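# Drop the banded ring, green up, onto the lone peg

## Task

Lower the banded ring, with its green side facing up, fully onto the single peg standing on the wooden board, then leave the hand clear of the ring. The board must rest flat with at least half its area on the cloth. Note: on the left hand, ring_pip goals are capped at +92.2 degrees for the whole episode (hard stop +108); anything higher is treated as +92.2, and hand_goal reports that value.

## Robot and tools

Robot: two arms, left_arm carrying a left hand and right_arm carrying a right hand; the two hands mirror each other. Each hand has index, middle and ring fingers plus a thumb, 16 hinge motors in all. Base poses (scene frame): left_arm at (+0.041, +0.329, 0) m, quat_wxyz (+1.000, 0, 0, -0.012); right_arm at (-0.034, -0.299, 0) m, quat_wxyz (+1.000, 0, 0, +0.022). A camera stand sits behind the arms.

Frames: the scene frame has its origin at table-top height midway between the nominal bases, +z up, +x out over the table, and the left arm on +y (image left/right may differ). Fixed cameras and the table use it. Hand poses, velocities, Hand target and wrist-camera poses are reported in each arm's own base frame. Hand point axes (right hand): +z runs along straight fingers toward the tips, +y points out of the palm face, +x crosses the palm away from the thumb; on the left hand +x points toward the thumb instead. The palm face lies at y = -0.062 m; straight fingertips reach about 0.139 m past the knuckles at z = -0.017 m. A rigid mast near the wrist on the palm side (x +0.05 to +0.10, z -0.16 to -0.11, up to y +0.06; x sign flipped on the left hand) can strike objects.

Tool execute_actions: argument actions is a list of up to 15... no: a list of actions; each action is a table of at most 15 rows, each row being one 1/30 s control step, and a short table repeats its final row to fill 15 steps. Every row is one flat list of exactly 48 numbers, each in [-1, 1], covering both arms even when only one moves, in this order: left dx, dy, dz, rx, ry, rz; 16 left hand motor numbers; left current_limit, speed; then right dx, dy, dz, rx, ry, rz; 16 right hand motor numbers; right current_limit, speed.

Arm numbers are offsets, not poses: the target each row describes is measured from that arm's Hand target as it was when the action began, never from the previous row, expressed along that arm's base axes. 1.0 equals 0.6 m for dx, dy, dz and 180 degrees for the rotation vector rx, ry, rz, which turns about the Hand target position. A translation longer than 1.0 is scaled back along its direction. Sending the same offset in another action moves the arm further again. All zeros re-requests the current Hand target, which is useful because the hand often stops short of it; if it still stops short, add the missing amount. Each step the commanded orientation is clipped to at most 40 degrees from the measured one; position is favoured if both cannot be reached. The arm may sag below commands, especially loaded, so aim a little higher. Hand pose errors of a few centimetres are normal. A wrist near the base axis can make the whole arm swing.

Hand motor numbers are absolute goals, scaled linearly between each hinge's two stops (degrees at +1, at -1; straight value): per finger, _mcp (-18, +128; +0.75), _abd (-60, +60; +0.00), _pip (-29, +108; +0.58), _dip (-21, +117; +0.70); thumb_cmc (-20, +120; +0.71), thumb_axl (-27, +140; +0.68), thumb_mcp (-69, +109; +0.23), thumb_ipl (-77, +108; +0.17). Moving toward -1 bends fingers toward the palm, swings the thumb in front of the palm and curls it. Motor order per hand: index_mcp, index_abd, index_pip, index_dip, middle_mcp, middle_abd, middle_pip, middle_dip, ring_mcp, ring_abd, ring_pip, ring_dip, thumb_cmc, thumb_axl, thumb_mcp, thumb_ipl. A zero is a real goal; to keep a hand unchanged, resend its hand_goal, hand_current_limit and hand_speed. current_limit maps -1..+1 to 0..550 mA (floor 11 mA); speed sets goal travel at (speed+1)/2 of 8.5 rad/s. Start values: +0.4 and -0.6; settings persist. Grip force comes from placing goals beyond the object surface.

Optional cameras: list of names, ["all"], or [] for none; unknown names invalidate the call. Images appear by default only when actions is empty. Cameras: cam_head_left, cam_head_right, cam_high, cam_low (672x504), cam_left_wrist, cam_right_wrist (616x616 fisheye).

Results: end_effector_position (m) and end_effector_quat_wxyz per arm in base frame; Hand target (the next offsets' origin); sampled step positions; joint positions, velocities ("within noise" when still) and torques (include the arm's weight; positive toward larger joint values; numbers 3 and 4 wrap at ±28 N m); hand_goal, hand_measured, hand_current_ma (positive pushes toward -1), hand_state (moving, goal, blocked, overload), hand_current_limit, hand_speed; motor temperatures. A call returns once the robot settles, up to 3 s after its last action; the robot keeps holding the last command meanwhile.

Tool zoom_image: camera (one of the six names) and region [x0, y0, x1, y1] in pixels of that camera's latest image, origin top-left, at most 504 by 504. Only cameras in the most recent images can be zoomed.

Tool finished_scene: scene, the current scene's number. It ends the scene irreversibly; the goal must hold without the robot touching anything.

Avoid: dropping or releasing moving parts, fast impacts, hard pushes against fixed or heavy things, anything leaving the table, and contact or squeezing between the two arms. To stop pushing, set the target back beyond the hand point. A motor drawing at least 495 mA for 5 s total shuts off for 10 s. Holding loads, long reach or unreachable targets heat motors; MOTOR HOT appears at 85 °C and at 100 °C that arm goes limp for 30 s or more. Any arm stop discards hand commands sent during it. Something may occasionally nudge loose objects.

Each tool is called after "Emit:" as name(argument=value, ...) on one line, values as JSON.

## Session

Emit:
execute_actions(actions=[])

Scene clock: 0.00 s.
left_arm: end_effector_position=(+0.1233, -0.4787, +0.3034) hand_goal=(+0.754, +0.000, +0.576, +0.696, +0.754, +0.000, +0.576, +0.696, +0.754, +0.000, +0.576, +0.696, +0.714, +0.678, +0.226, +0.168) hand_measured=(+0.754, +0.000, +0.576, +0.696, +0.754, +0.000, +0.576, +0.696, +0.754, +0.000, +0.576, +0.696, +0.714, +0.678, +0.226, +0.168) hand_current_ma=(+0, +0, +0, +0, +0, +0, +0, +0, +0, +0, +0, +0, +0, +0, +0, +0) hand_state=(goal, goal, goal, goal, goal, goal, goal, goal, goal, goal, goal, goal, goal, goal, goal, goal) hand_current_limit=0.40 hand_speed=-0.60 end_effector_quat_wxyz=(+0.254, +0.568, +0.770, -0.139) | right_arm: end_effector_position=(+0.3298, -0.1336, +0.3405) hand_goal=(+0.754, +0.000, +0.576, +0.696, +0.754, +0.000, +0.576, +0.696, +0.754, +0.000, +0.576, +0.696, +0.714, +0.678, +0.226, +0.168) hand_measured=(+0.754, +0.000, +0.576, +0.696, +0.754, +0.000, +0.576, +0.696, +0.754, +0.000, +0.576, +0.696, +0.714, +0.678, +0.226, +0.168) hand_current_ma=(+0, +0, +0, +0, +0, +0, +0, +0, +0, +0, +0, +0, +0, +0, +0, +0) hand_state=(goal, goal, goal, goal, goal, goal, goal, goal, goal, goal, goal, goal, goal, goal, goal, goal) hand_current_limit=0.40 hand_speed=-0.60 end_effector_quat_wxyz=(+0.014, +0.739, +0.209, +0.640)
Joint positions: left_arm=[-1.552 1.378 1.383 -1.028 -0.226 -1.789] | right_arm=[-0.57 0.475 0.537 -0.325 -0.806 1.082]
Joint velocities: within noise
Joint torques (N m): no reading
Motor temperatures (°C): left_arm=[23 25 26 26 27 27] | right_arm=[28 30 27 27 22 26]
Heat: left arm: hottest wrist yaw 27 °C; right arm: hottest shoulder 30 °C.
Hand target: left_arm +0.1233, -0.4844, +0.3119; +0.260, +0.566, +0.769, -0.147 | right_arm +0.3304, -0.1339, +0.3613; +0.025, +0.729, +0.215, +0.650

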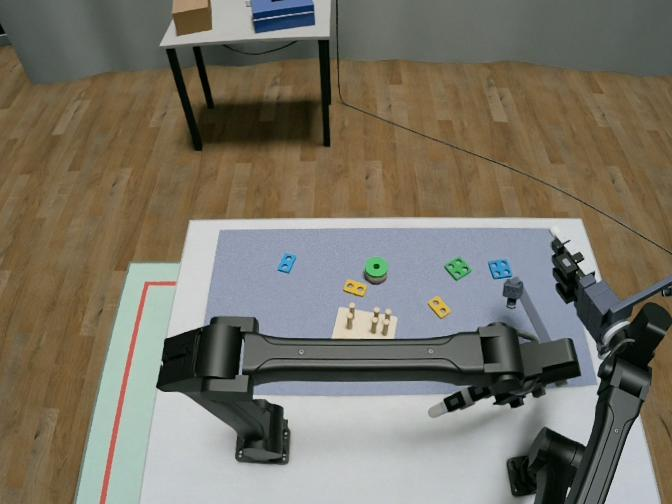

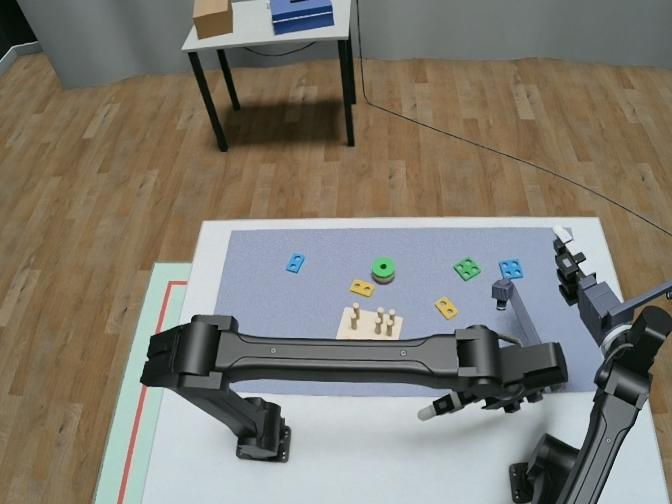

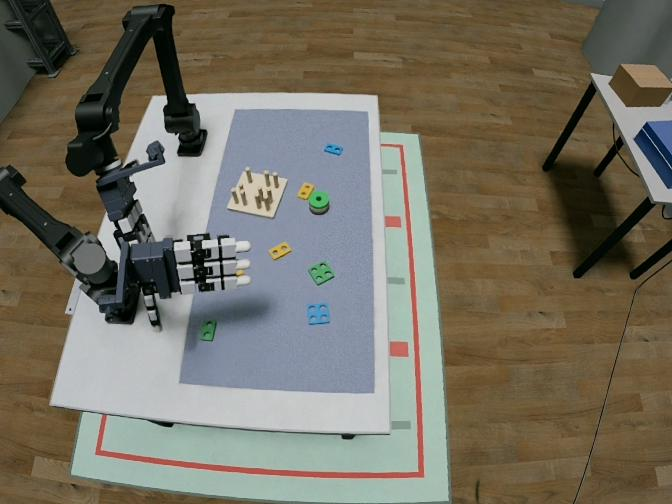

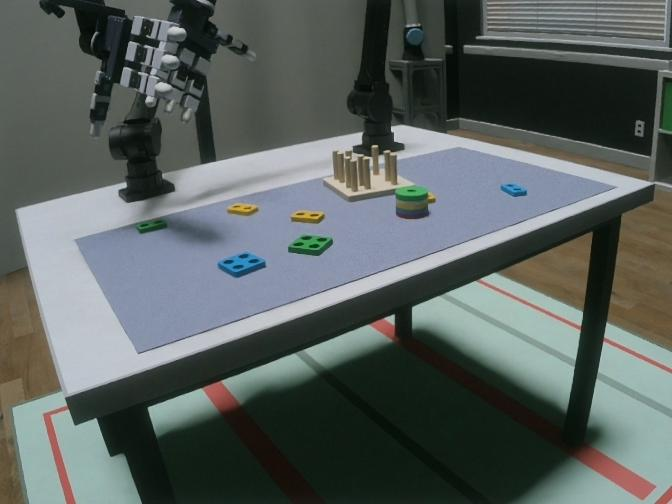

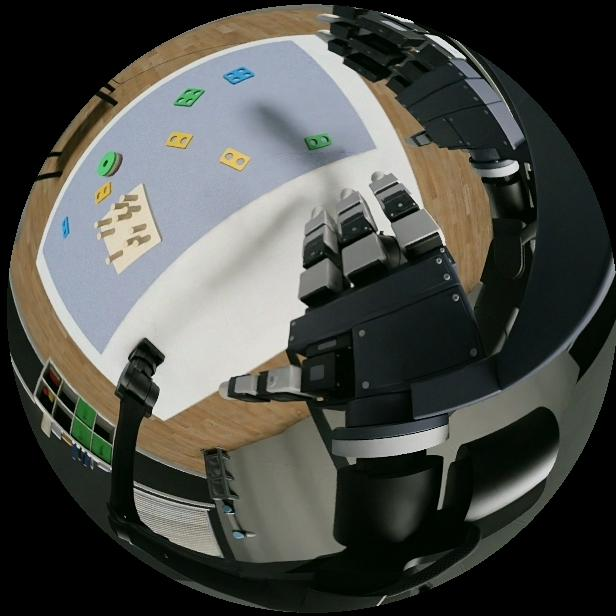

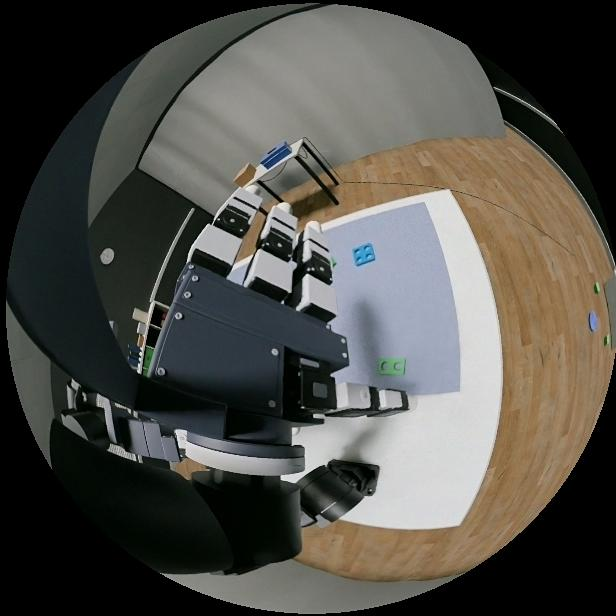

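Emit:
zoom_image(camera="cam_high", region=[200, 130, 360, 250])

Emit:
zoom_image(camera="cam_low", region=[300, 130, 460, 250])

Emit:
zoom_image(camera="cam_head_left", region=[310, 240, 470, 360])

Emit:
zoom_image(camera="cam_left_wrist", region=[40, 110, 200, 310])

Scaled by 3.150 from the camera's 672x504 image, which has a finer 960x720 frame.

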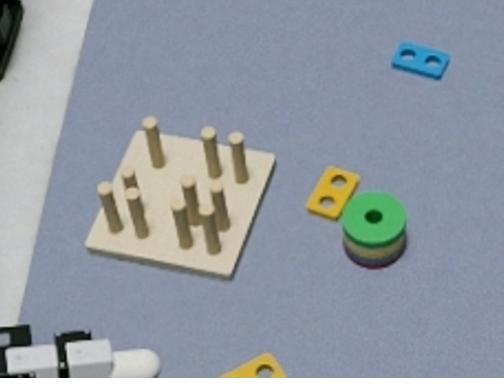

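Scaled by 3.150 from the camera's 672x504 image, which has a finer 960x720 frame.

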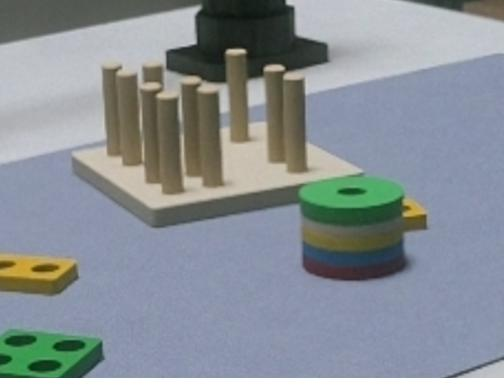

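Scaled by 3.150 from the camera's 672x504 image, which has a finer 960x720 frame.

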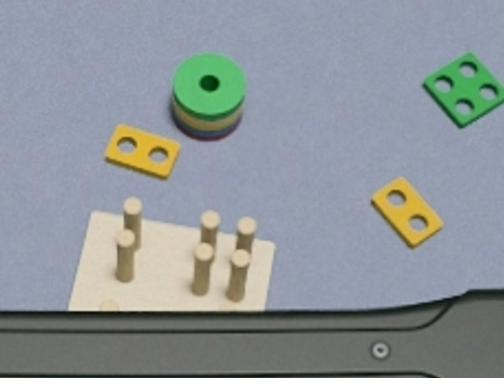

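Scaled by 2.520 from the camera's 616x616 image, which has a finer 880x880 frame.

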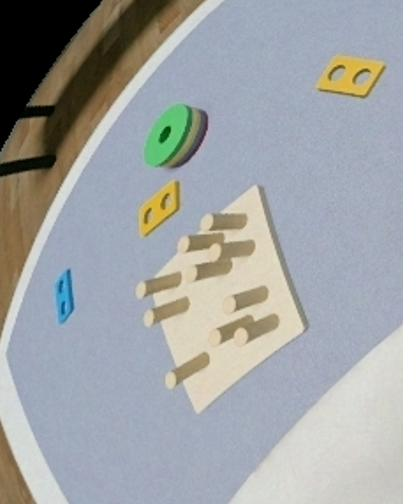

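Emit:
zoom_image(camera="cam_high", region=[130, 80, 250, 180])

Emit:
zoom_image(camera="cam_high", region=[40, 240, 200, 360])

Emit:
zoom_image(camera="cam_head_left", region=[200, 380, 360, 500])

Emit:
zoom_image(camera="cam_head_left", region=[480, 384, 640, 504])

Emit:
zoom_image(camera="cam_low", region=[90, 90, 250, 210])

Emit:
zoom_image(camera="cam_low", region=[320, 60, 480, 180])

Scaled by 4.200 from the camera's 672x504 image, which has a finer 960x720 frame.

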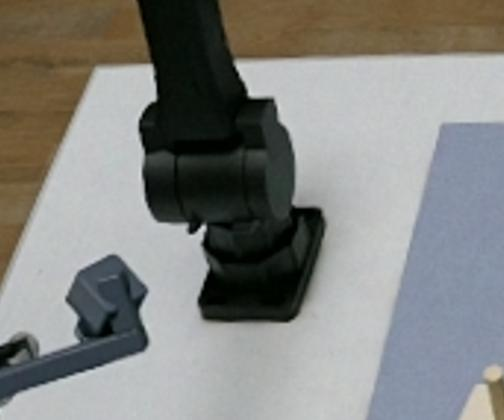

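Scaled by 3.150 from the camera's 672x504 image, which has a finer 960x720 frame.

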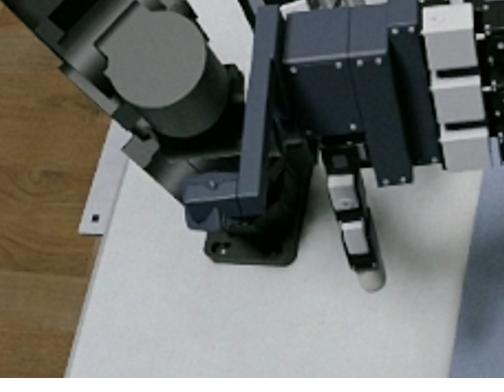

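Scaled by 3.150 from the camera's 672x504 image, which has a finer 960x720 frame.

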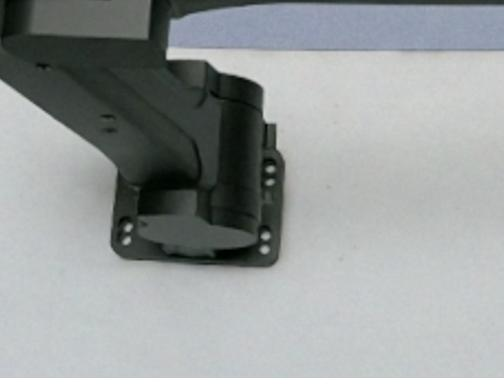

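Scaled by 3.150 from the camera's 672x504 image, which has a finer 960x720 frame.

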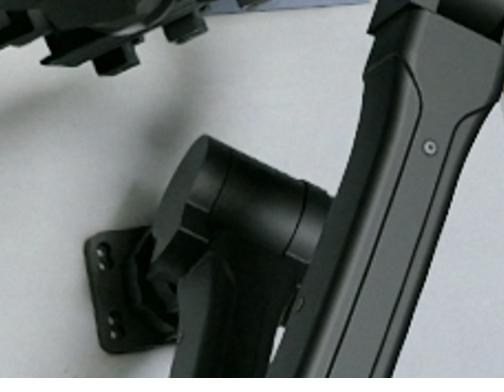

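Scaled by 3.150 from the camera's 672x504 image, which has a finer 960x720 frame.

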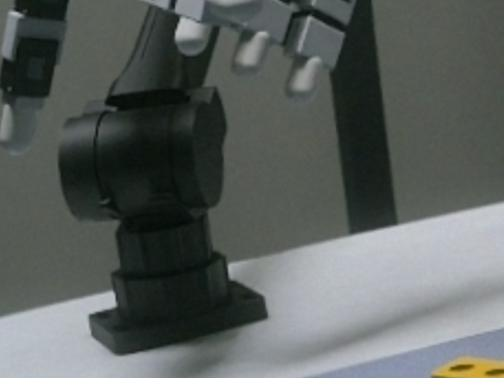

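Scaled by 3.150 from the camera's 672x504 image, which has a finer 960x720 frame.

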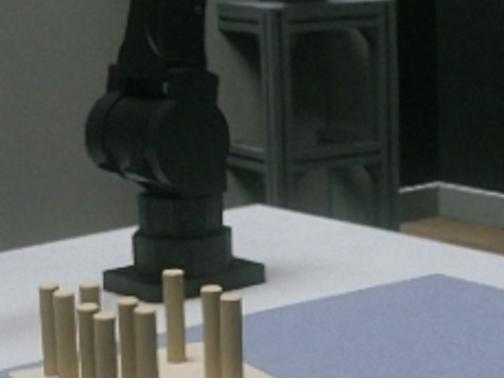

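Emit:
zoom_image(camera="cam_left_wrist", region=[200, 160, 460, 420])

Emit:
zoom_image(camera="cam_right_wrist", region=[130, 170, 430, 470])

Scaled by 1.938 from the camera's 616x616 image, which has a finer 880x880 frame.

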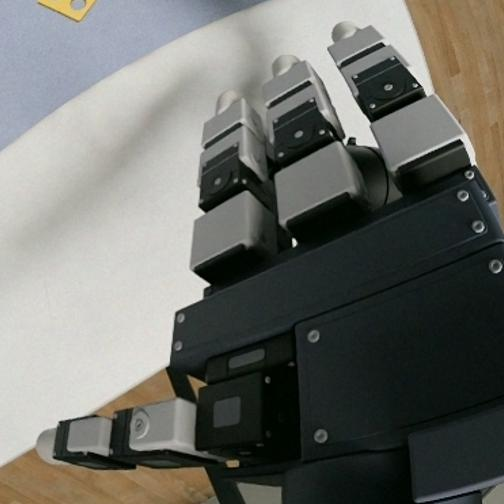

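Scaled by 1.680 from the camera's 616x616 image, which has a finer 880x880 frame.

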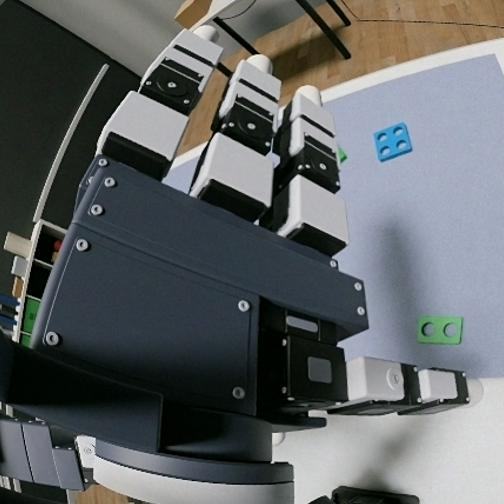

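Emit:
execute_actions(actions=[[[0.0653,0.0767,0,-0.095,0.0707,0.1067,0.616,0,0.139,0.261,0.616,0,0.139,0.261,0.959,0,0.577,0.696,-0.657,0.677,0,0.168,0.4,-0.6,0,0,0,0,0,0,0.754,0,0.576,0.696,0.754,0,0.576,0.696,0.754,0,0.576,0.696,0.714,0.678,0.226,0.168,0.4,-0.6]],[[0.0653,0.0767,0,-0.095,0.0707,0.1067,0.616,0,0.139,0.261,0.616,0,0.139,0.261,0.959,0,0.577,0.696,-0.657,0.677,0,0.168,0.4,-0.6,0,0,0,0,0,0,0.754,0,0.576,0.696,0.754,0,0.576,0.696,0.754,0,0.576,0.696,0.714,0.678,0.226,0.168,0.4,-0.6]]], cameras=["cam_high","cam_left_wrist"])

Scene clock: 206.20 s.
left_arm: end_effector_position=(+0.2010, -0.3911, +0.3166) hand_goal=(+0.616, +0.000, +0.140, +0.262, +0.616, +0.000, +0.140, +0.262, +0.960, +0.000, +0.578, +0.696, -0.656, +0.678, +0.000, +0.168) hand_measured=(+0.614, +0.000, +0.142, +0.264, +0.614, +0.000, +0.142, +0.264, +0.954, +0.002, +0.576, +0.696, -0.640, +0.678, +0.000, +0.168) hand_current_ma=(+0, +0, +0, +0, +0, +0, +0, +0, -1, +0, +0, +0, +5, +0, +0, +0) hand_state=(goal, goal, goal, goal, goal, goal, goal, goal, goal, goal, goal, goal, goal, goal, goal, goal) hand_current_limit=0.40 hand_speed=-0.60 end_effector_quat_wxyz=(+0.297, +0.316, +0.823, -0.367) | right_arm: end_effector_position=(+0.3298, -0.1336, +0.3405) hand_goal=(+0.754, +0.000, +0.576, +0.696, +0.754, +0.000, +0.576, +0.696, +0.754, +0.000, +0.576, +0.696, +0.714, +0.678, +0.226, +0.168) hand_measured=(+0.754, +0.002, +0.576, +0.696, +0.754, +0.002, +0.576, +0.696, +0.754, +0.002, +0.576, +0.696, +0.714, +0.678, +0.226, +0.168) hand_current_ma=(+0, +2, +1, +0, +0, +2, +1, +0, +0, +2, +1, +0, +0, -1, +0, -1) hand_state=(goal, goal, goal, goal, goal, goal, goal, goal, goal, goal, goal, goal, goal, goal, goal, goal) hand_current_limit=0.40 hand_speed=-0.60 end_effector_quat_wxyz=(+0.014, +0.739, +0.209, +0.640)
Joint positions: left_arm=[-1.23 1.018 1.062 -0.631 0.022 -2.08] | right_arm=[-0.57 0.475 0.537 -0.325 -0.806 1.082]
Joint torques (N m): left_arm=[-0.03 -4.01 7.9 2.73 -0.11 -0.01] | right_arm=[-0.73 0.26 12.33 2.4 -0.31 -0.14]
Motor temperatures (°C): left_arm=[23 27 39 26 26 25] | right_arm=[28 29 38 26 22 25]
Heat: left arm: hottest elbow 39 °C; right arm: hottest elbow 38 °C.
Hand target: left_arm +0.2017, -0.3924, +0.3117; +0.273, +0.143, +0.869, -0.386 | right_arm +0.3304, -0.1339, +0.3613; +0.025, +0.729, +0.215, +0.650
Off the commanded pose: left_arm 0.005 m, 21 deg | right_arm 0.021 m, 2 deg.
joint sent to its limit (left arm) — joint 6 (wrist roll), lower limit. The joint targets are off in orientation, not in position.
Step readings (end_effector_position of left_arm | right_arm):
0: (+0.1233, -0.4787, +0.3034) | (+0.3298, -0.1336, +0.3405)
1: (+0.1230, -0.4788, +0.3032) | (+0.3298, -0.1336, +0.3405)
2: (+0.1220, -0.4791, +0.3020) | (+0.3298, -0.1336, +0.3405)
4: (+0.1231, -0.4774, +0.2985) | (+0.3298, -0.1336, +0.3405)
8: (+0.1480, -0.4547, +0.3052) | (+0.3298, -0.1336, +0.3405)
15: (+0.1645, -0.4384, +0.3263) | (+0.3298, -0.1336, +0.3405)
16: (+0.1636, -0.4388, +0.3251) | (+0.3298, -0.1336, +0.3405)
17: (+0.1633, -0.4396, +0.3217) | (+0.3298, -0.1336, +0.3405)
19: (+0.1633, -0.4342, +0.3092) | (+0.3298, -0.1336, +0.3405)
23: (+0.1844, -0.4018, +0.2982) | (+0.3298, -0.1336, +0.3405)
30: (+0.2013, -0.3917, +0.3214) | (+0.3298, -0.1336, +0.3405)
Images, in order (width x height): cam_high 672x504, cam_left_wrist 616x616.

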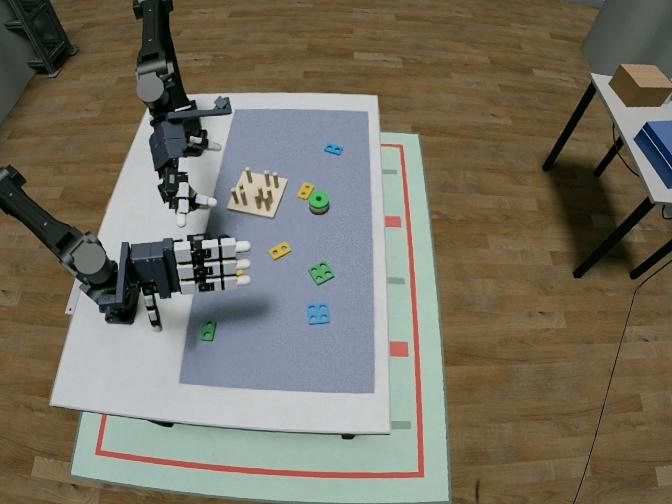

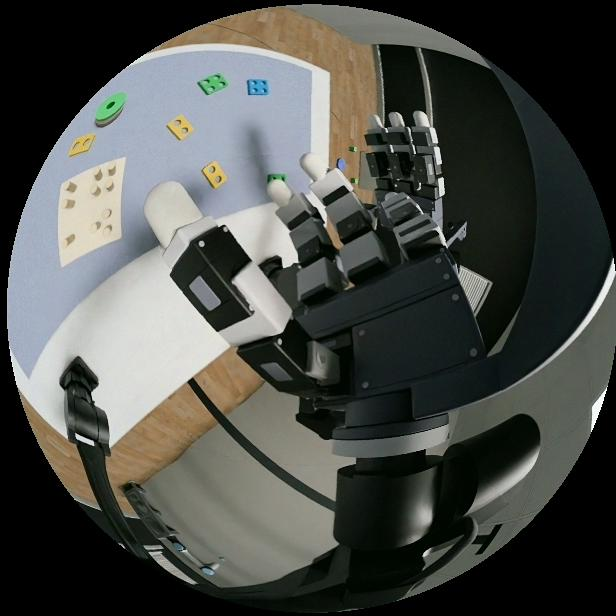

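Emit:
execute_actions(actions=[[[0.082,0.06,-0.008,0.038,0.0656,-0.0431,0.616,0,0.139,0.261,0.616,0,0.139,0.261,0.959,0,0.577,0.696,-0.657,0.677,0,0.168,0.4,-0.6,0,0,0,0,0,0,0.754,0,0.576,0.696,0.754,0,0.576,0.696,0.754,0,0.576,0.696,0.714,0.678,0.226,0.168,0.4,-0.6]],[[0.082,0.06,-0.008,0.038,0.0656,-0.0431,0.616,0,0.139,0.261,0.616,0,0.139,0.261,0.959,0,0.577,0.696,-0.657,0.677,0,0.168,0.4,-0.6,0,0,0,0,0,0,0.754,0,0.576,0.696,0.754,0,0.576,0.696,0.754,0,0.576,0.696,0.714,0.678,0.226,0.168,0.4,-0.6]],[[0.0722,0.0444,-0.0444,-0.0545,0.0291,0.0344,0.616,0,0.139,0.261,0.616,0,0.139,0.261,0.959,0,0.577,0.696,-0.657,0.677,0,0.168,0.4,-0.6,0,0,0,0,0,0,0.754,0,0.576,0.696,0.754,0,0.576,0.696,0.754,0,0.576,0.696,0.714,0.678,0.226,0.168,0.4,-0.6]],[[0.0722,0.0444,-0.0444,-0.0545,0.0291,0.0344,0.616,0,0.139,0.261,0.616,0,0.139,0.261,0.959,0,0.577,0.696,-0.657,0.677,0,0.168,0.4,-0.6,0,0,0,0,0,0,0.754,0,0.576,0.696,0.754,0,0.576,0.696,0.754,0,0.576,0.696,0.714,0.678,0.226,0.168,0.4,-0.6]]], cameras=["cam_head_left","cam_high","cam_low","cam_left_wrist"])

Scene clock: 274.77 s.
left_arm: end_effector_position=(+0.3874, -0.2637, +0.2545) hand_goal=(+0.616, +0.000, +0.140, +0.262, +0.616, +0.000, +0.140, +0.262, +0.960, +0.000, +0.578, +0.696, -0.656, +0.678, +0.000, +0.168) hand_measured=(+0.610, +0.000, +0.142, +0.264, +0.610, +0.000, +0.142, +0.264, +0.950, +0.002, +0.576, +0.696, -0.652, +0.678, -0.002, +0.168) hand_current_ma=(-1, +0, +0, +0, -1, +0, +0, +0, -2, +0, +0, +0, +0, +0, +0, +0) hand_state=(goal, goal, goal, goal, goal, goal, goal, goal, goal, goal, goal, goal, goal, goal, goal, goal) hand_current_limit=0.40 hand_speed=-0.60 end_effector_quat_wxyz=(+0.010, +0.074, +0.864, -0.499) | right_arm: end_effector_position=(+0.3298, -0.1336, +0.3405) hand_goal=(+0.754, +0.000, +0.576, +0.696, +0.754, +0.000, +0.576, +0.696, +0.754, +0.000, +0.576, +0.696, +0.714, +0.678, +0.226, +0.168) hand_measured=(+0.754, +0.002, +0.576, +0.696, +0.754, +0.002, +0.576, +0.696, +0.754, +0.002, +0.576, +0.696, +0.714, +0.678, +0.226, +0.168) hand_current_ma=(+0, +2, +1, +0, +0, +2, +1, +0, +0, +2, +1, +0, +0, -1, +0, -1) hand_state=(goal, goal, goal, goal, goal, goal, goal, goal, goal, goal, goal, goal, goal, goal, goal, goal) hand_current_limit=0.40 hand_speed=-0.60 end_effector_quat_wxyz=(+0.014, +0.739, +0.209, +0.640)
Joint positions: left_arm=[-0.369 1.396 1.311 -1.008 0.969 -2.025] | right_arm=[-0.57 0.475 0.537 -0.325 -0.806 1.082]
Joint torques (N m): left_arm=[-0.79 -7.77 7.36 1.61 0.88 -0.1] | right_arm=[-0.79 0.32 12.31 2.4 -0.3 -0.14]
Heat: left arm: hottest elbow 35 °C; right arm: hottest elbow 39 °C.
Hand target: left_arm +0.3866, -0.2672, +0.2489; +0.005, +0.071, +0.863, -0.500 | right_arm +0.3304, -0.1339, +0.3613; +0.025, +0.729, +0.215, +0.650
Off the commanded pose: left_arm 0.007 m, 1 deg | right_arm 0.021 m, 2 deg.
Step readings (end_effector_position of left_arm | right_arm):
0: (+0.2010, -0.3911, +0.3166) | (+0.3298, -0.1336, +0.3405)
1: (+0.2005, -0.3916, +0.3164) | (+0.3298, -0.1336, +0.3405)
2: (+0.1989, -0.3911, +0.3131) | (+0.3298, -0.1336, +0.3405)
4: (+0.1971, -0.3835, +0.3036) | (+0.3298, -0.1336, +0.3405)
8: (+0.2255, -0.3538, +0.2863) | (+0.3298, -0.1336, +0.3405)
15: (+0.2445, -0.3479, +0.2817) | (+0.3298, -0.1336, +0.3405)
16: (+0.2433, -0.3486, +0.2822) | (+0.3298, -0.1336, +0.3405)
17: (+0.2411, -0.3471, +0.2829) | (+0.3298, -0.1336, +0.3405)
19: (+0.2411, -0.3427, +0.2864) | (+0.3298, -0.1336, +0.3405)
23: (+0.2758, -0.3228, +0.2914) | (+0.3298, -0.1336, +0.3405)
30: (+0.2922, -0.3101, +0.2799) | (+0.3298, -0.1336, +0.3405)
31: (+0.2915, -0.3103, +0.2791) | (+0.3298, -0.1336, +0.3405)
32: (+0.2899, -0.3129, +0.2800) | (+0.3298, -0.1336, +0.3405)
34: (+0.2922, -0.3174, +0.2839) | (+0.3298, -0.1336, +0.3405)
38: (+0.3248, -0.3020, +0.2891) | (+0.3298, -0.1336, +0.3405)
45: (+0.3414, -0.2885, +0.2879) | (+0.3298, -0.1336, +0.3405)
46: (+0.3410, -0.2895, +0.2879) | (+0.3298, -0.1336, +0.3405)
47: (+0.3404, -0.2927, +0.2879) | (+0.3298, -0.1336, +0.3405)
49: (+0.3421, -0.2963, +0.2863) | (+0.3298, -0.1336, +0.3405)
53: (+0.3673, -0.2759, +0.2700) | (+0.3298, -0.1336, +0.3405)
60: (+0.3871, -0.2627, +0.2537) | (+0.3298, -0.1336, +0.3405)
Images, in order (width x height): cam_head_left 672x504, cam_high 672x504, cam_low 672x504, cam_left_wrist 616x616.

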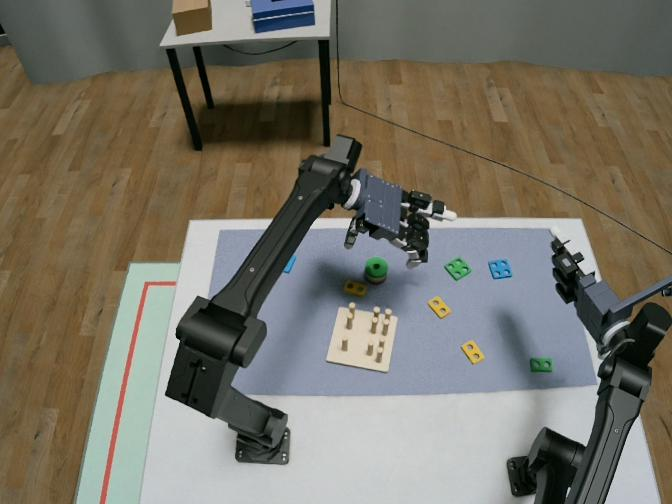

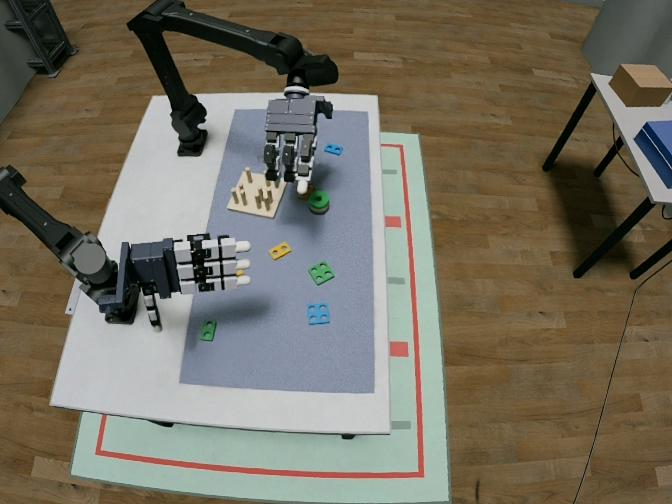

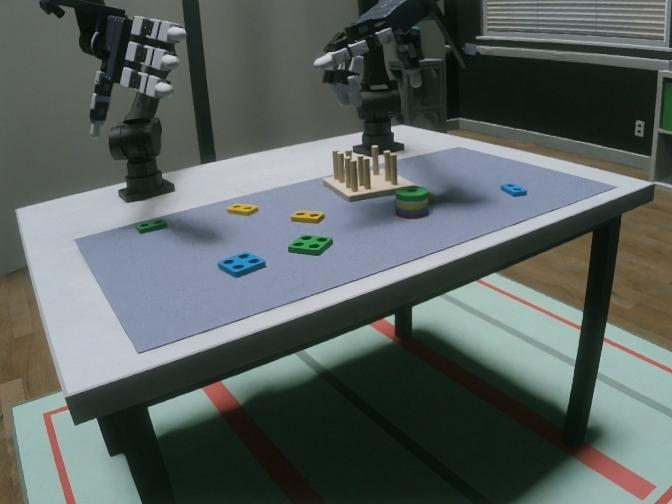

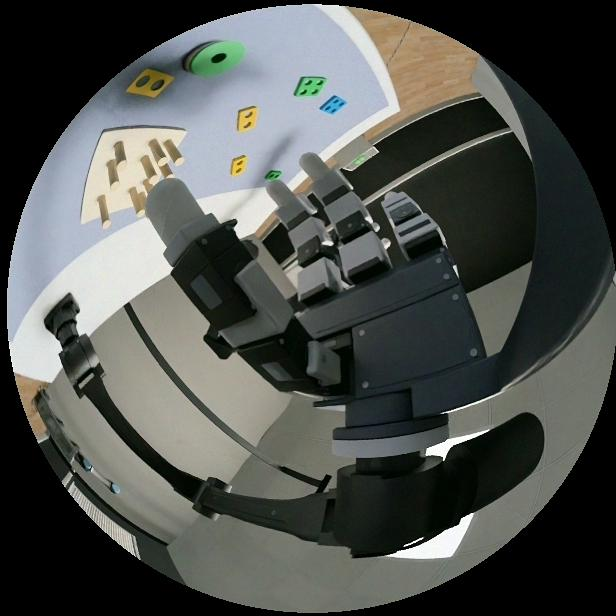

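Emit:
execute_actions(actions=[[[0.06,0,-0.03,-0.0545,0.0291,0.0344,0.616,0,0.139,0.261,0.616,0,0.139,0.261,0.959,0,0.577,0.696,-0.657,0.677,0,0.168,0.4,-0.6,0,0,0,0,0,0,0.754,0,0.576,0.696,0.754,0,0.576,0.696,0.754,0,0.576,0.696,0.714,0.678,0.226,0.168,0.4,-0.6]],[[0.047,0,-0.06,0,0,0,0.616,0,0.139,0.261,0.616,0,0.139,0.261,0.959,0,0.577,0.696,-0.657,0.677,0,0.168,0.4,-0.6,0,0,0,0,0,0,0.754,0,0.576,0.696,0.754,0,0.576,0.696,0.754,0,0.576,0.696,0.714,0.678,0.226,0.168,0.4,-0.6]]], cameras=["cam_head_left","cam_high","cam_low","cam_left_wrist"])

Scene clock: 288.57 s.
left_arm: end_effector_position=(+0.4422, -0.2713, +0.1952) hand_goal=(+0.616, +0.000, +0.140, +0.262, +0.616, +0.000, +0.140, +0.262, +0.960, +0.000, +0.578, +0.696, -0.656, +0.678, +0.000, +0.168) hand_measured=(+0.608, +0.000, +0.142, +0.264, +0.608, +0.000, +0.140, +0.264, +0.950, +0.002, +0.576, +0.696, -0.652, +0.678, -0.002, +0.168) hand_current_ma=(-1, +0, +0, +0, -1, +0, +0, +0, -2, +0, +0, +0, +0, +0, +0, +0) hand_state=(goal, goal, goal, goal, goal, goal, goal, goal, goal, goal, goal, goal, goal, goal, goal, goal) hand_current_limit=0.40 hand_speed=-0.60 end_effector_quat_wxyz=(-0.025, +0.038, +0.824, -0.565) | right_arm: end_effector_position=(+0.3298, -0.1336, +0.3405) hand_goal=(+0.754, +0.000, +0.576, +0.696, +0.754, +0.000, +0.576, +0.696, +0.754, +0.000, +0.576, +0.696, +0.714, +0.678, +0.226, +0.168) hand_measured=(+0.754, +0.002, +0.576, +0.696, +0.754, +0.002, +0.576, +0.696, +0.754, +0.002, +0.576, +0.696, +0.714, +0.678, +0.226, +0.168) hand_current_ma=(+0, +2, +1, +0, +0, +2, +1, +0, +0, +2, +1, +0, +0, -1, +0, -1) hand_state=(goal, goal, goal, goal, goal, goal, goal, goal, goal, goal, goal, goal, goal, goal, goal, goal) hand_current_limit=0.40 hand_speed=-0.60 end_effector_quat_wxyz=(+0.014, +0.739, +0.209, +0.640)
Joint positions: left_arm=[-0.29 1.588 1.31 -0.819 1.153 -2.08] | right_arm=[-0.57 0.475 0.537 -0.325 -0.806 1.082]
Joint torques (N m): left_arm=[1.03 -9.76 8.12 1.5 0.96 -0.11] | right_arm=[-0.79 0.32 12.33 2.4 -0.31 -0.14]
Heat: left arm: hottest elbow 36 °C; right arm: hottest elbow 39 °C.
Hand target: left_arm +0.4510, -0.2672, +0.1950; -0.001, +0.001, +0.819, -0.573 | right_arm +0.3304, -0.1339, +0.3613; +0.025, +0.729, +0.215, +0.650
Off the commanded pose: left_arm 0.010 m, 5 deg | right_arm 0.021 m, 2 deg.
joint sent to its limit (left arm) — joint 6 (wrist roll), lower limit. The joint targets are off in orientation, not in position.
Step readings (end_effector_position of left_arm | right_arm):
0: (+0.3873, -0.2637, +0.2545) | (+0.3298, -0.1336, +0.3405)
1: (+0.3872, -0.2644, +0.2548) | (+0.3298, -0.1336, +0.3405)
2: (+0.3864, -0.2684, +0.2571) | (+0.3298, -0.1336, +0.3405)
4: (+0.3893, -0.2754, +0.2604) | (+0.3298, -0.1336, +0.3405)
8: (+0.4065, -0.2725, +0.2490) | (+0.3298, -0.1336, +0.3405)
15: (+0.4184, -0.2659, +0.2301) | (+0.3298, -0.1336, +0.3405)
16: (+0.4184, -0.2662, +0.2303) | (+0.3298, -0.1336, +0.3405)
17: (+0.4197, -0.2670, +0.2305) | (+0.3298, -0.1336, +0.3405)
19: (+0.4255, -0.2688, +0.2286) | (+0.3298, -0.1336, +0.3405)
23: (+0.4367, -0.2703, +0.2129) | (+0.3298, -0.1336, +0.3405)
30: (+0.4417, -0.2712, +0.1951) | (+0.3298, -0.1336, +0.3405)
Images, in order (width x height): cam_head_left 672x504, cam_high 672x504, cam_low 672x504, cam_left_wrist 616x616.

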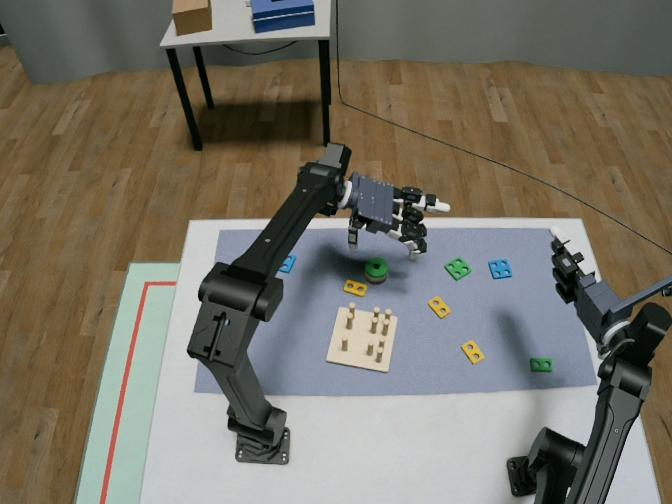

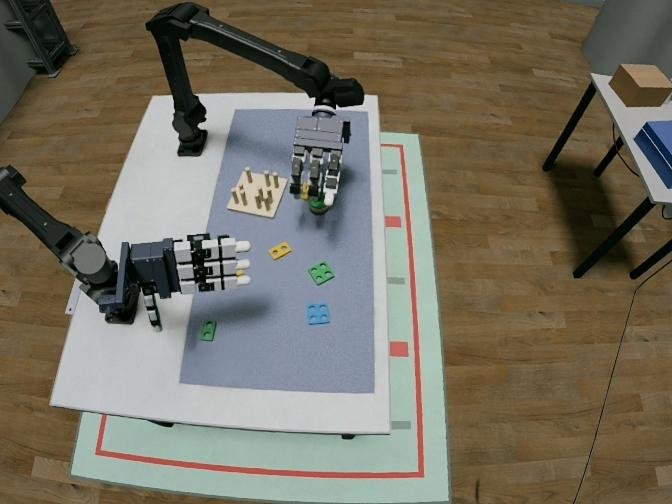

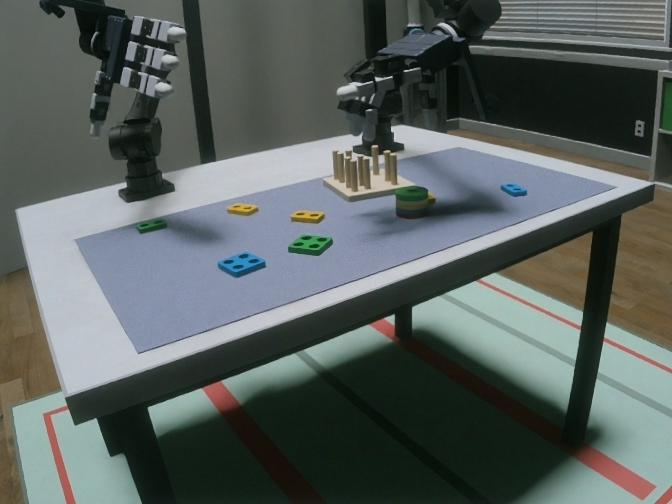

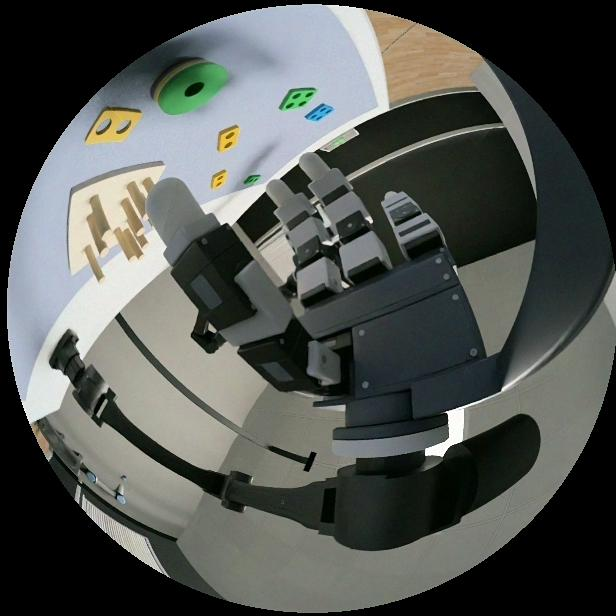

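Emit:
execute_actions(actions=[[[0,0,-0.06,0,0,-0.0833,0.616,0,0.139,0.261,0.616,0,0.139,0.261,0.959,0,0.577,0.696,-0.657,0.677,0,0.168,0.4,-0.6,0,0,0,0,0,0,0.754,0,0.576,0.696,0.754,0,0.576,0.696,0.754,0,0.576,0.696,0.714,0.678,0.226,0.168,0.4,-0.6]],[[0,0,-0.06,0,0,0,0.616,0,0.139,0.261,0.616,0,0.139,0.261,0.959,0,0.577,0.696,-0.657,0.677,0,0.168,0.4,-0.6,0,0,0,0,0,0,0.754,0,0.576,0.696,0.754,0,0.576,0.696,0.754,0,0.576,0.696,0.714,0.678,0.226,0.168,0.4,-0.6]]], cameras=["cam_head_left","cam_high","cam_low","cam_left_wrist"])

Emit:
zoom_image(camera="cam_low", region=[320, 80, 500, 240])

Emit:
zoom_image(camera="cam_high", region=[220, 110, 380, 250])

Scene clock: 301.37 s.
left_arm: end_effector_position=(+0.4339, -0.2681, +0.1170) hand_goal=(+0.616, +0.000, +0.140, +0.262, +0.616, +0.000, +0.140, +0.262, +0.960, +0.000, +0.578, +0.696, -0.656, +0.678, +0.000, +0.168) hand_measured=(+0.608, +0.000, +0.142, +0.264, +0.608, +0.000, +0.140, +0.264, +0.950, +0.002, +0.576, +0.696, -0.654, +0.678, -0.002, +0.168) hand_current_ma=(-1, +0, +0, +0, -1, +0, +0, +0, -2, +0, +0, +0, +0, +0, +0, +0) hand_state=(goal, goal, goal, goal, goal, goal, goal, goal, goal, goal, goal, goal, goal, goal, goal, goal) hand_current_limit=0.40 hand_speed=-0.60 end_effector_quat_wxyz=(-0.089, +0.102, +0.812, -0.567) | right_arm: end_effector_position=(+0.3298, -0.1336, +0.3405) hand_goal=(+0.754, +0.000, +0.576, +0.696, +0.754, +0.000, +0.576, +0.696, +0.754, +0.000, +0.576, +0.696, +0.714, +0.678, +0.226, +0.168) hand_measured=(+0.754, +0.002, +0.576, +0.696, +0.754, +0.002, +0.576, +0.696, +0.754, +0.002, +0.576, +0.696, +0.714, +0.678, +0.226, +0.168) hand_current_ma=(+0, +2, +1, +0, +0, +2, +1, +0, +0, +2, +1, +0, +0, -1, +0, -1) hand_state=(goal, goal, goal, goal, goal, goal, goal, goal, goal, goal, goal, goal, goal, goal, goal, goal) hand_current_limit=0.40 hand_speed=-0.60 end_effector_quat_wxyz=(+0.014, +0.739, +0.209, +0.640)
Joint positions: left_arm=[-0.286 1.781 1.357 -1.133 1.223 -1.615] | right_arm=[-0.57 0.475 0.537 -0.325 -0.806 1.082]
Joint torques (N m): left_arm=[0.73 -10.81 9.63 -0.02 0.94 0.04] | right_arm=[-0.73 0.32 12.33 2.4 -0.31 -0.14]
Heat: left arm: hottest elbow 37 °C; right arm: hottest elbow 39 °C.
Hand target: left_arm +0.4509, -0.2671, +0.1229; -0.076, +0.108, +0.812, -0.568 | right_arm +0.3304, -0.1339, +0.3613; +0.025, +0.729, +0.215, +0.650
Off the commanded pose: left_arm 0.018 m, 2 deg | right_arm 0.021 m, 2 deg.
Step readings (end_effector_position of left_arm | right_arm):
0: (+0.4422, -0.2713, +0.1952) | (+0.3298, -0.1336, +0.3405)
1: (+0.4421, -0.2716, +0.1952) | (+0.3298, -0.1336, +0.3405)
2: (+0.4407, -0.2723, +0.1953) | (+0.3298, -0.1336, +0.3405)
4: (+0.4352, -0.2732, +0.1925) | (+0.3298, -0.1336, +0.3405)
8: (+0.4271, -0.2704, +0.1678) | (+0.3298, -0.1336, +0.3405)
15: (+0.4234, -0.2668, +0.1410) | (+0.3298, -0.1336, +0.3405)
16: (+0.4242, -0.2668, +0.1418) | (+0.3298, -0.1336, +0.3405)
17: (+0.4258, -0.2670, +0.1424) | (+0.3298, -0.1336, +0.3405)
19: (+0.4294, -0.2677, +0.1422) | (+0.3298, -0.1336, +0.3405)
23: (+0.4329, -0.2683, +0.1328) | (+0.3298, -0.1336, +0.3405)
30: (+0.4336, -0.2681, +0.1175) | (+0.3298, -0.1336, +0.3405)
Images, in order (width x height): cam_head_left 672x504, cam_high 672x504, cam_low 672x504, cam_left_wrist 616x616.

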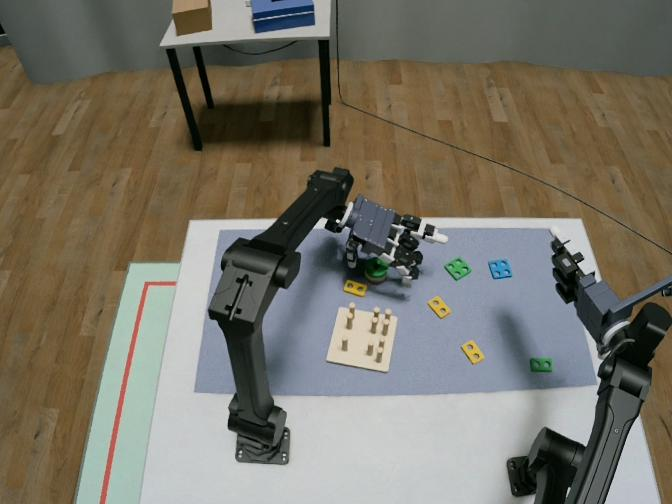

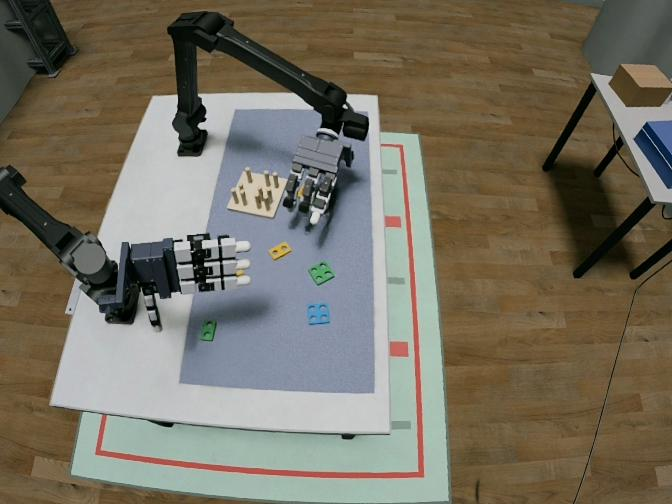

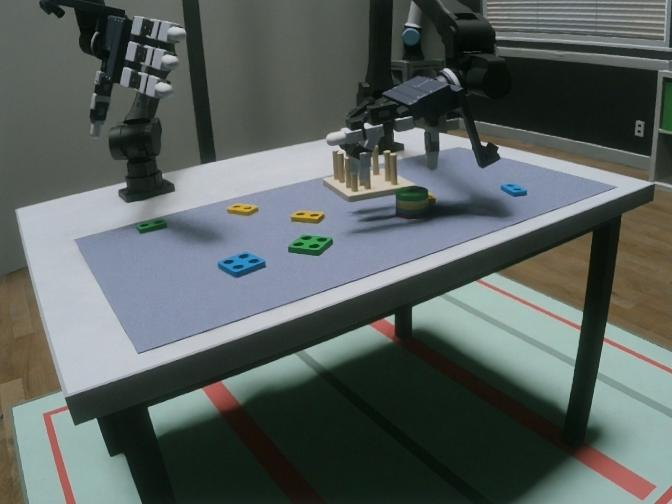

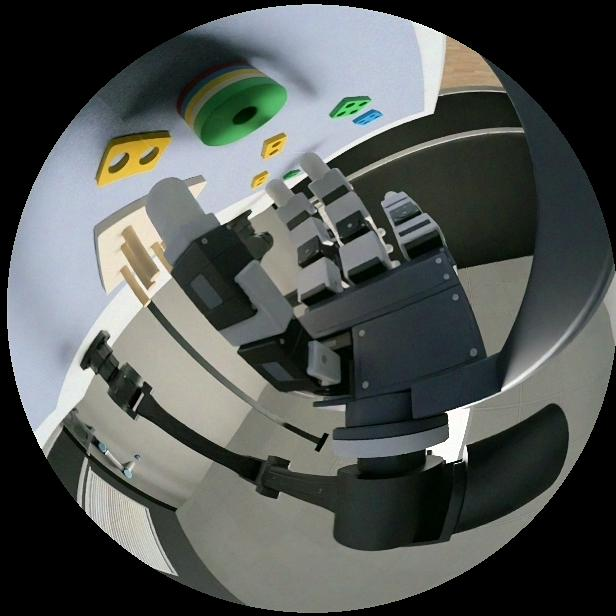

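Scaled by 2.800 from the camera's 672x504 image, which has a finer 960x720 frame.

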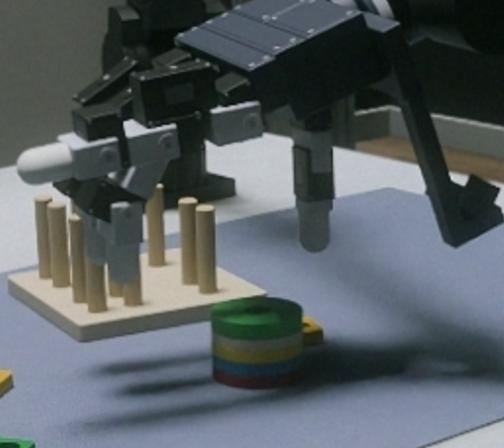

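Scaled by 3.150 from the camera's 672x504 image, which has a finer 960x720 frame.

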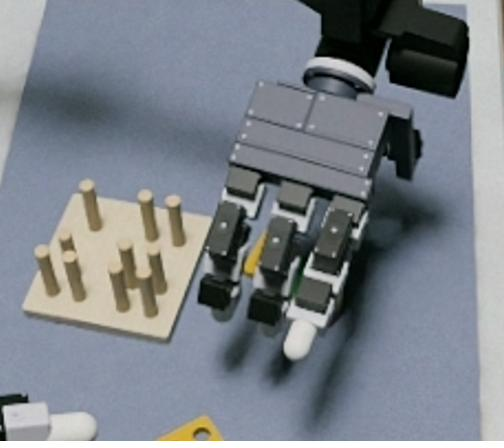

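Emit:
zoom_image(camera="cam_head_left", region=[310, 180, 450, 300])

Emit:
zoom_image(camera="cam_left_wrist", region=[100, 40, 400, 300])

Scaled by 3.600 from the camera's 672x504 image, which has a finer 960x720 frame.

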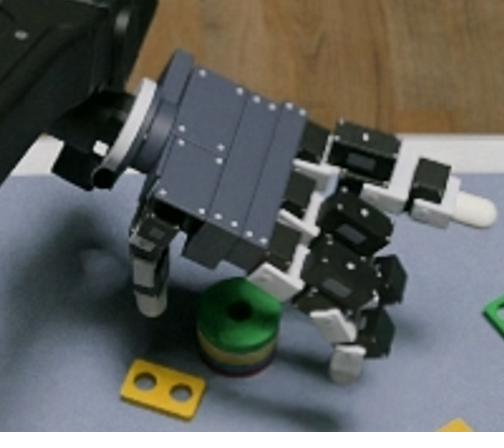

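Scaled by 1.680 from the camera's 616x616 image, which has a finer 880x880 frame.

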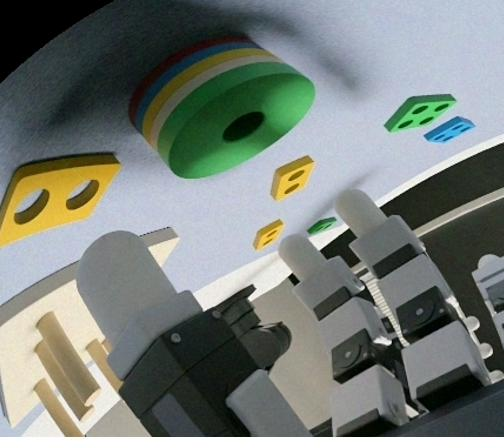

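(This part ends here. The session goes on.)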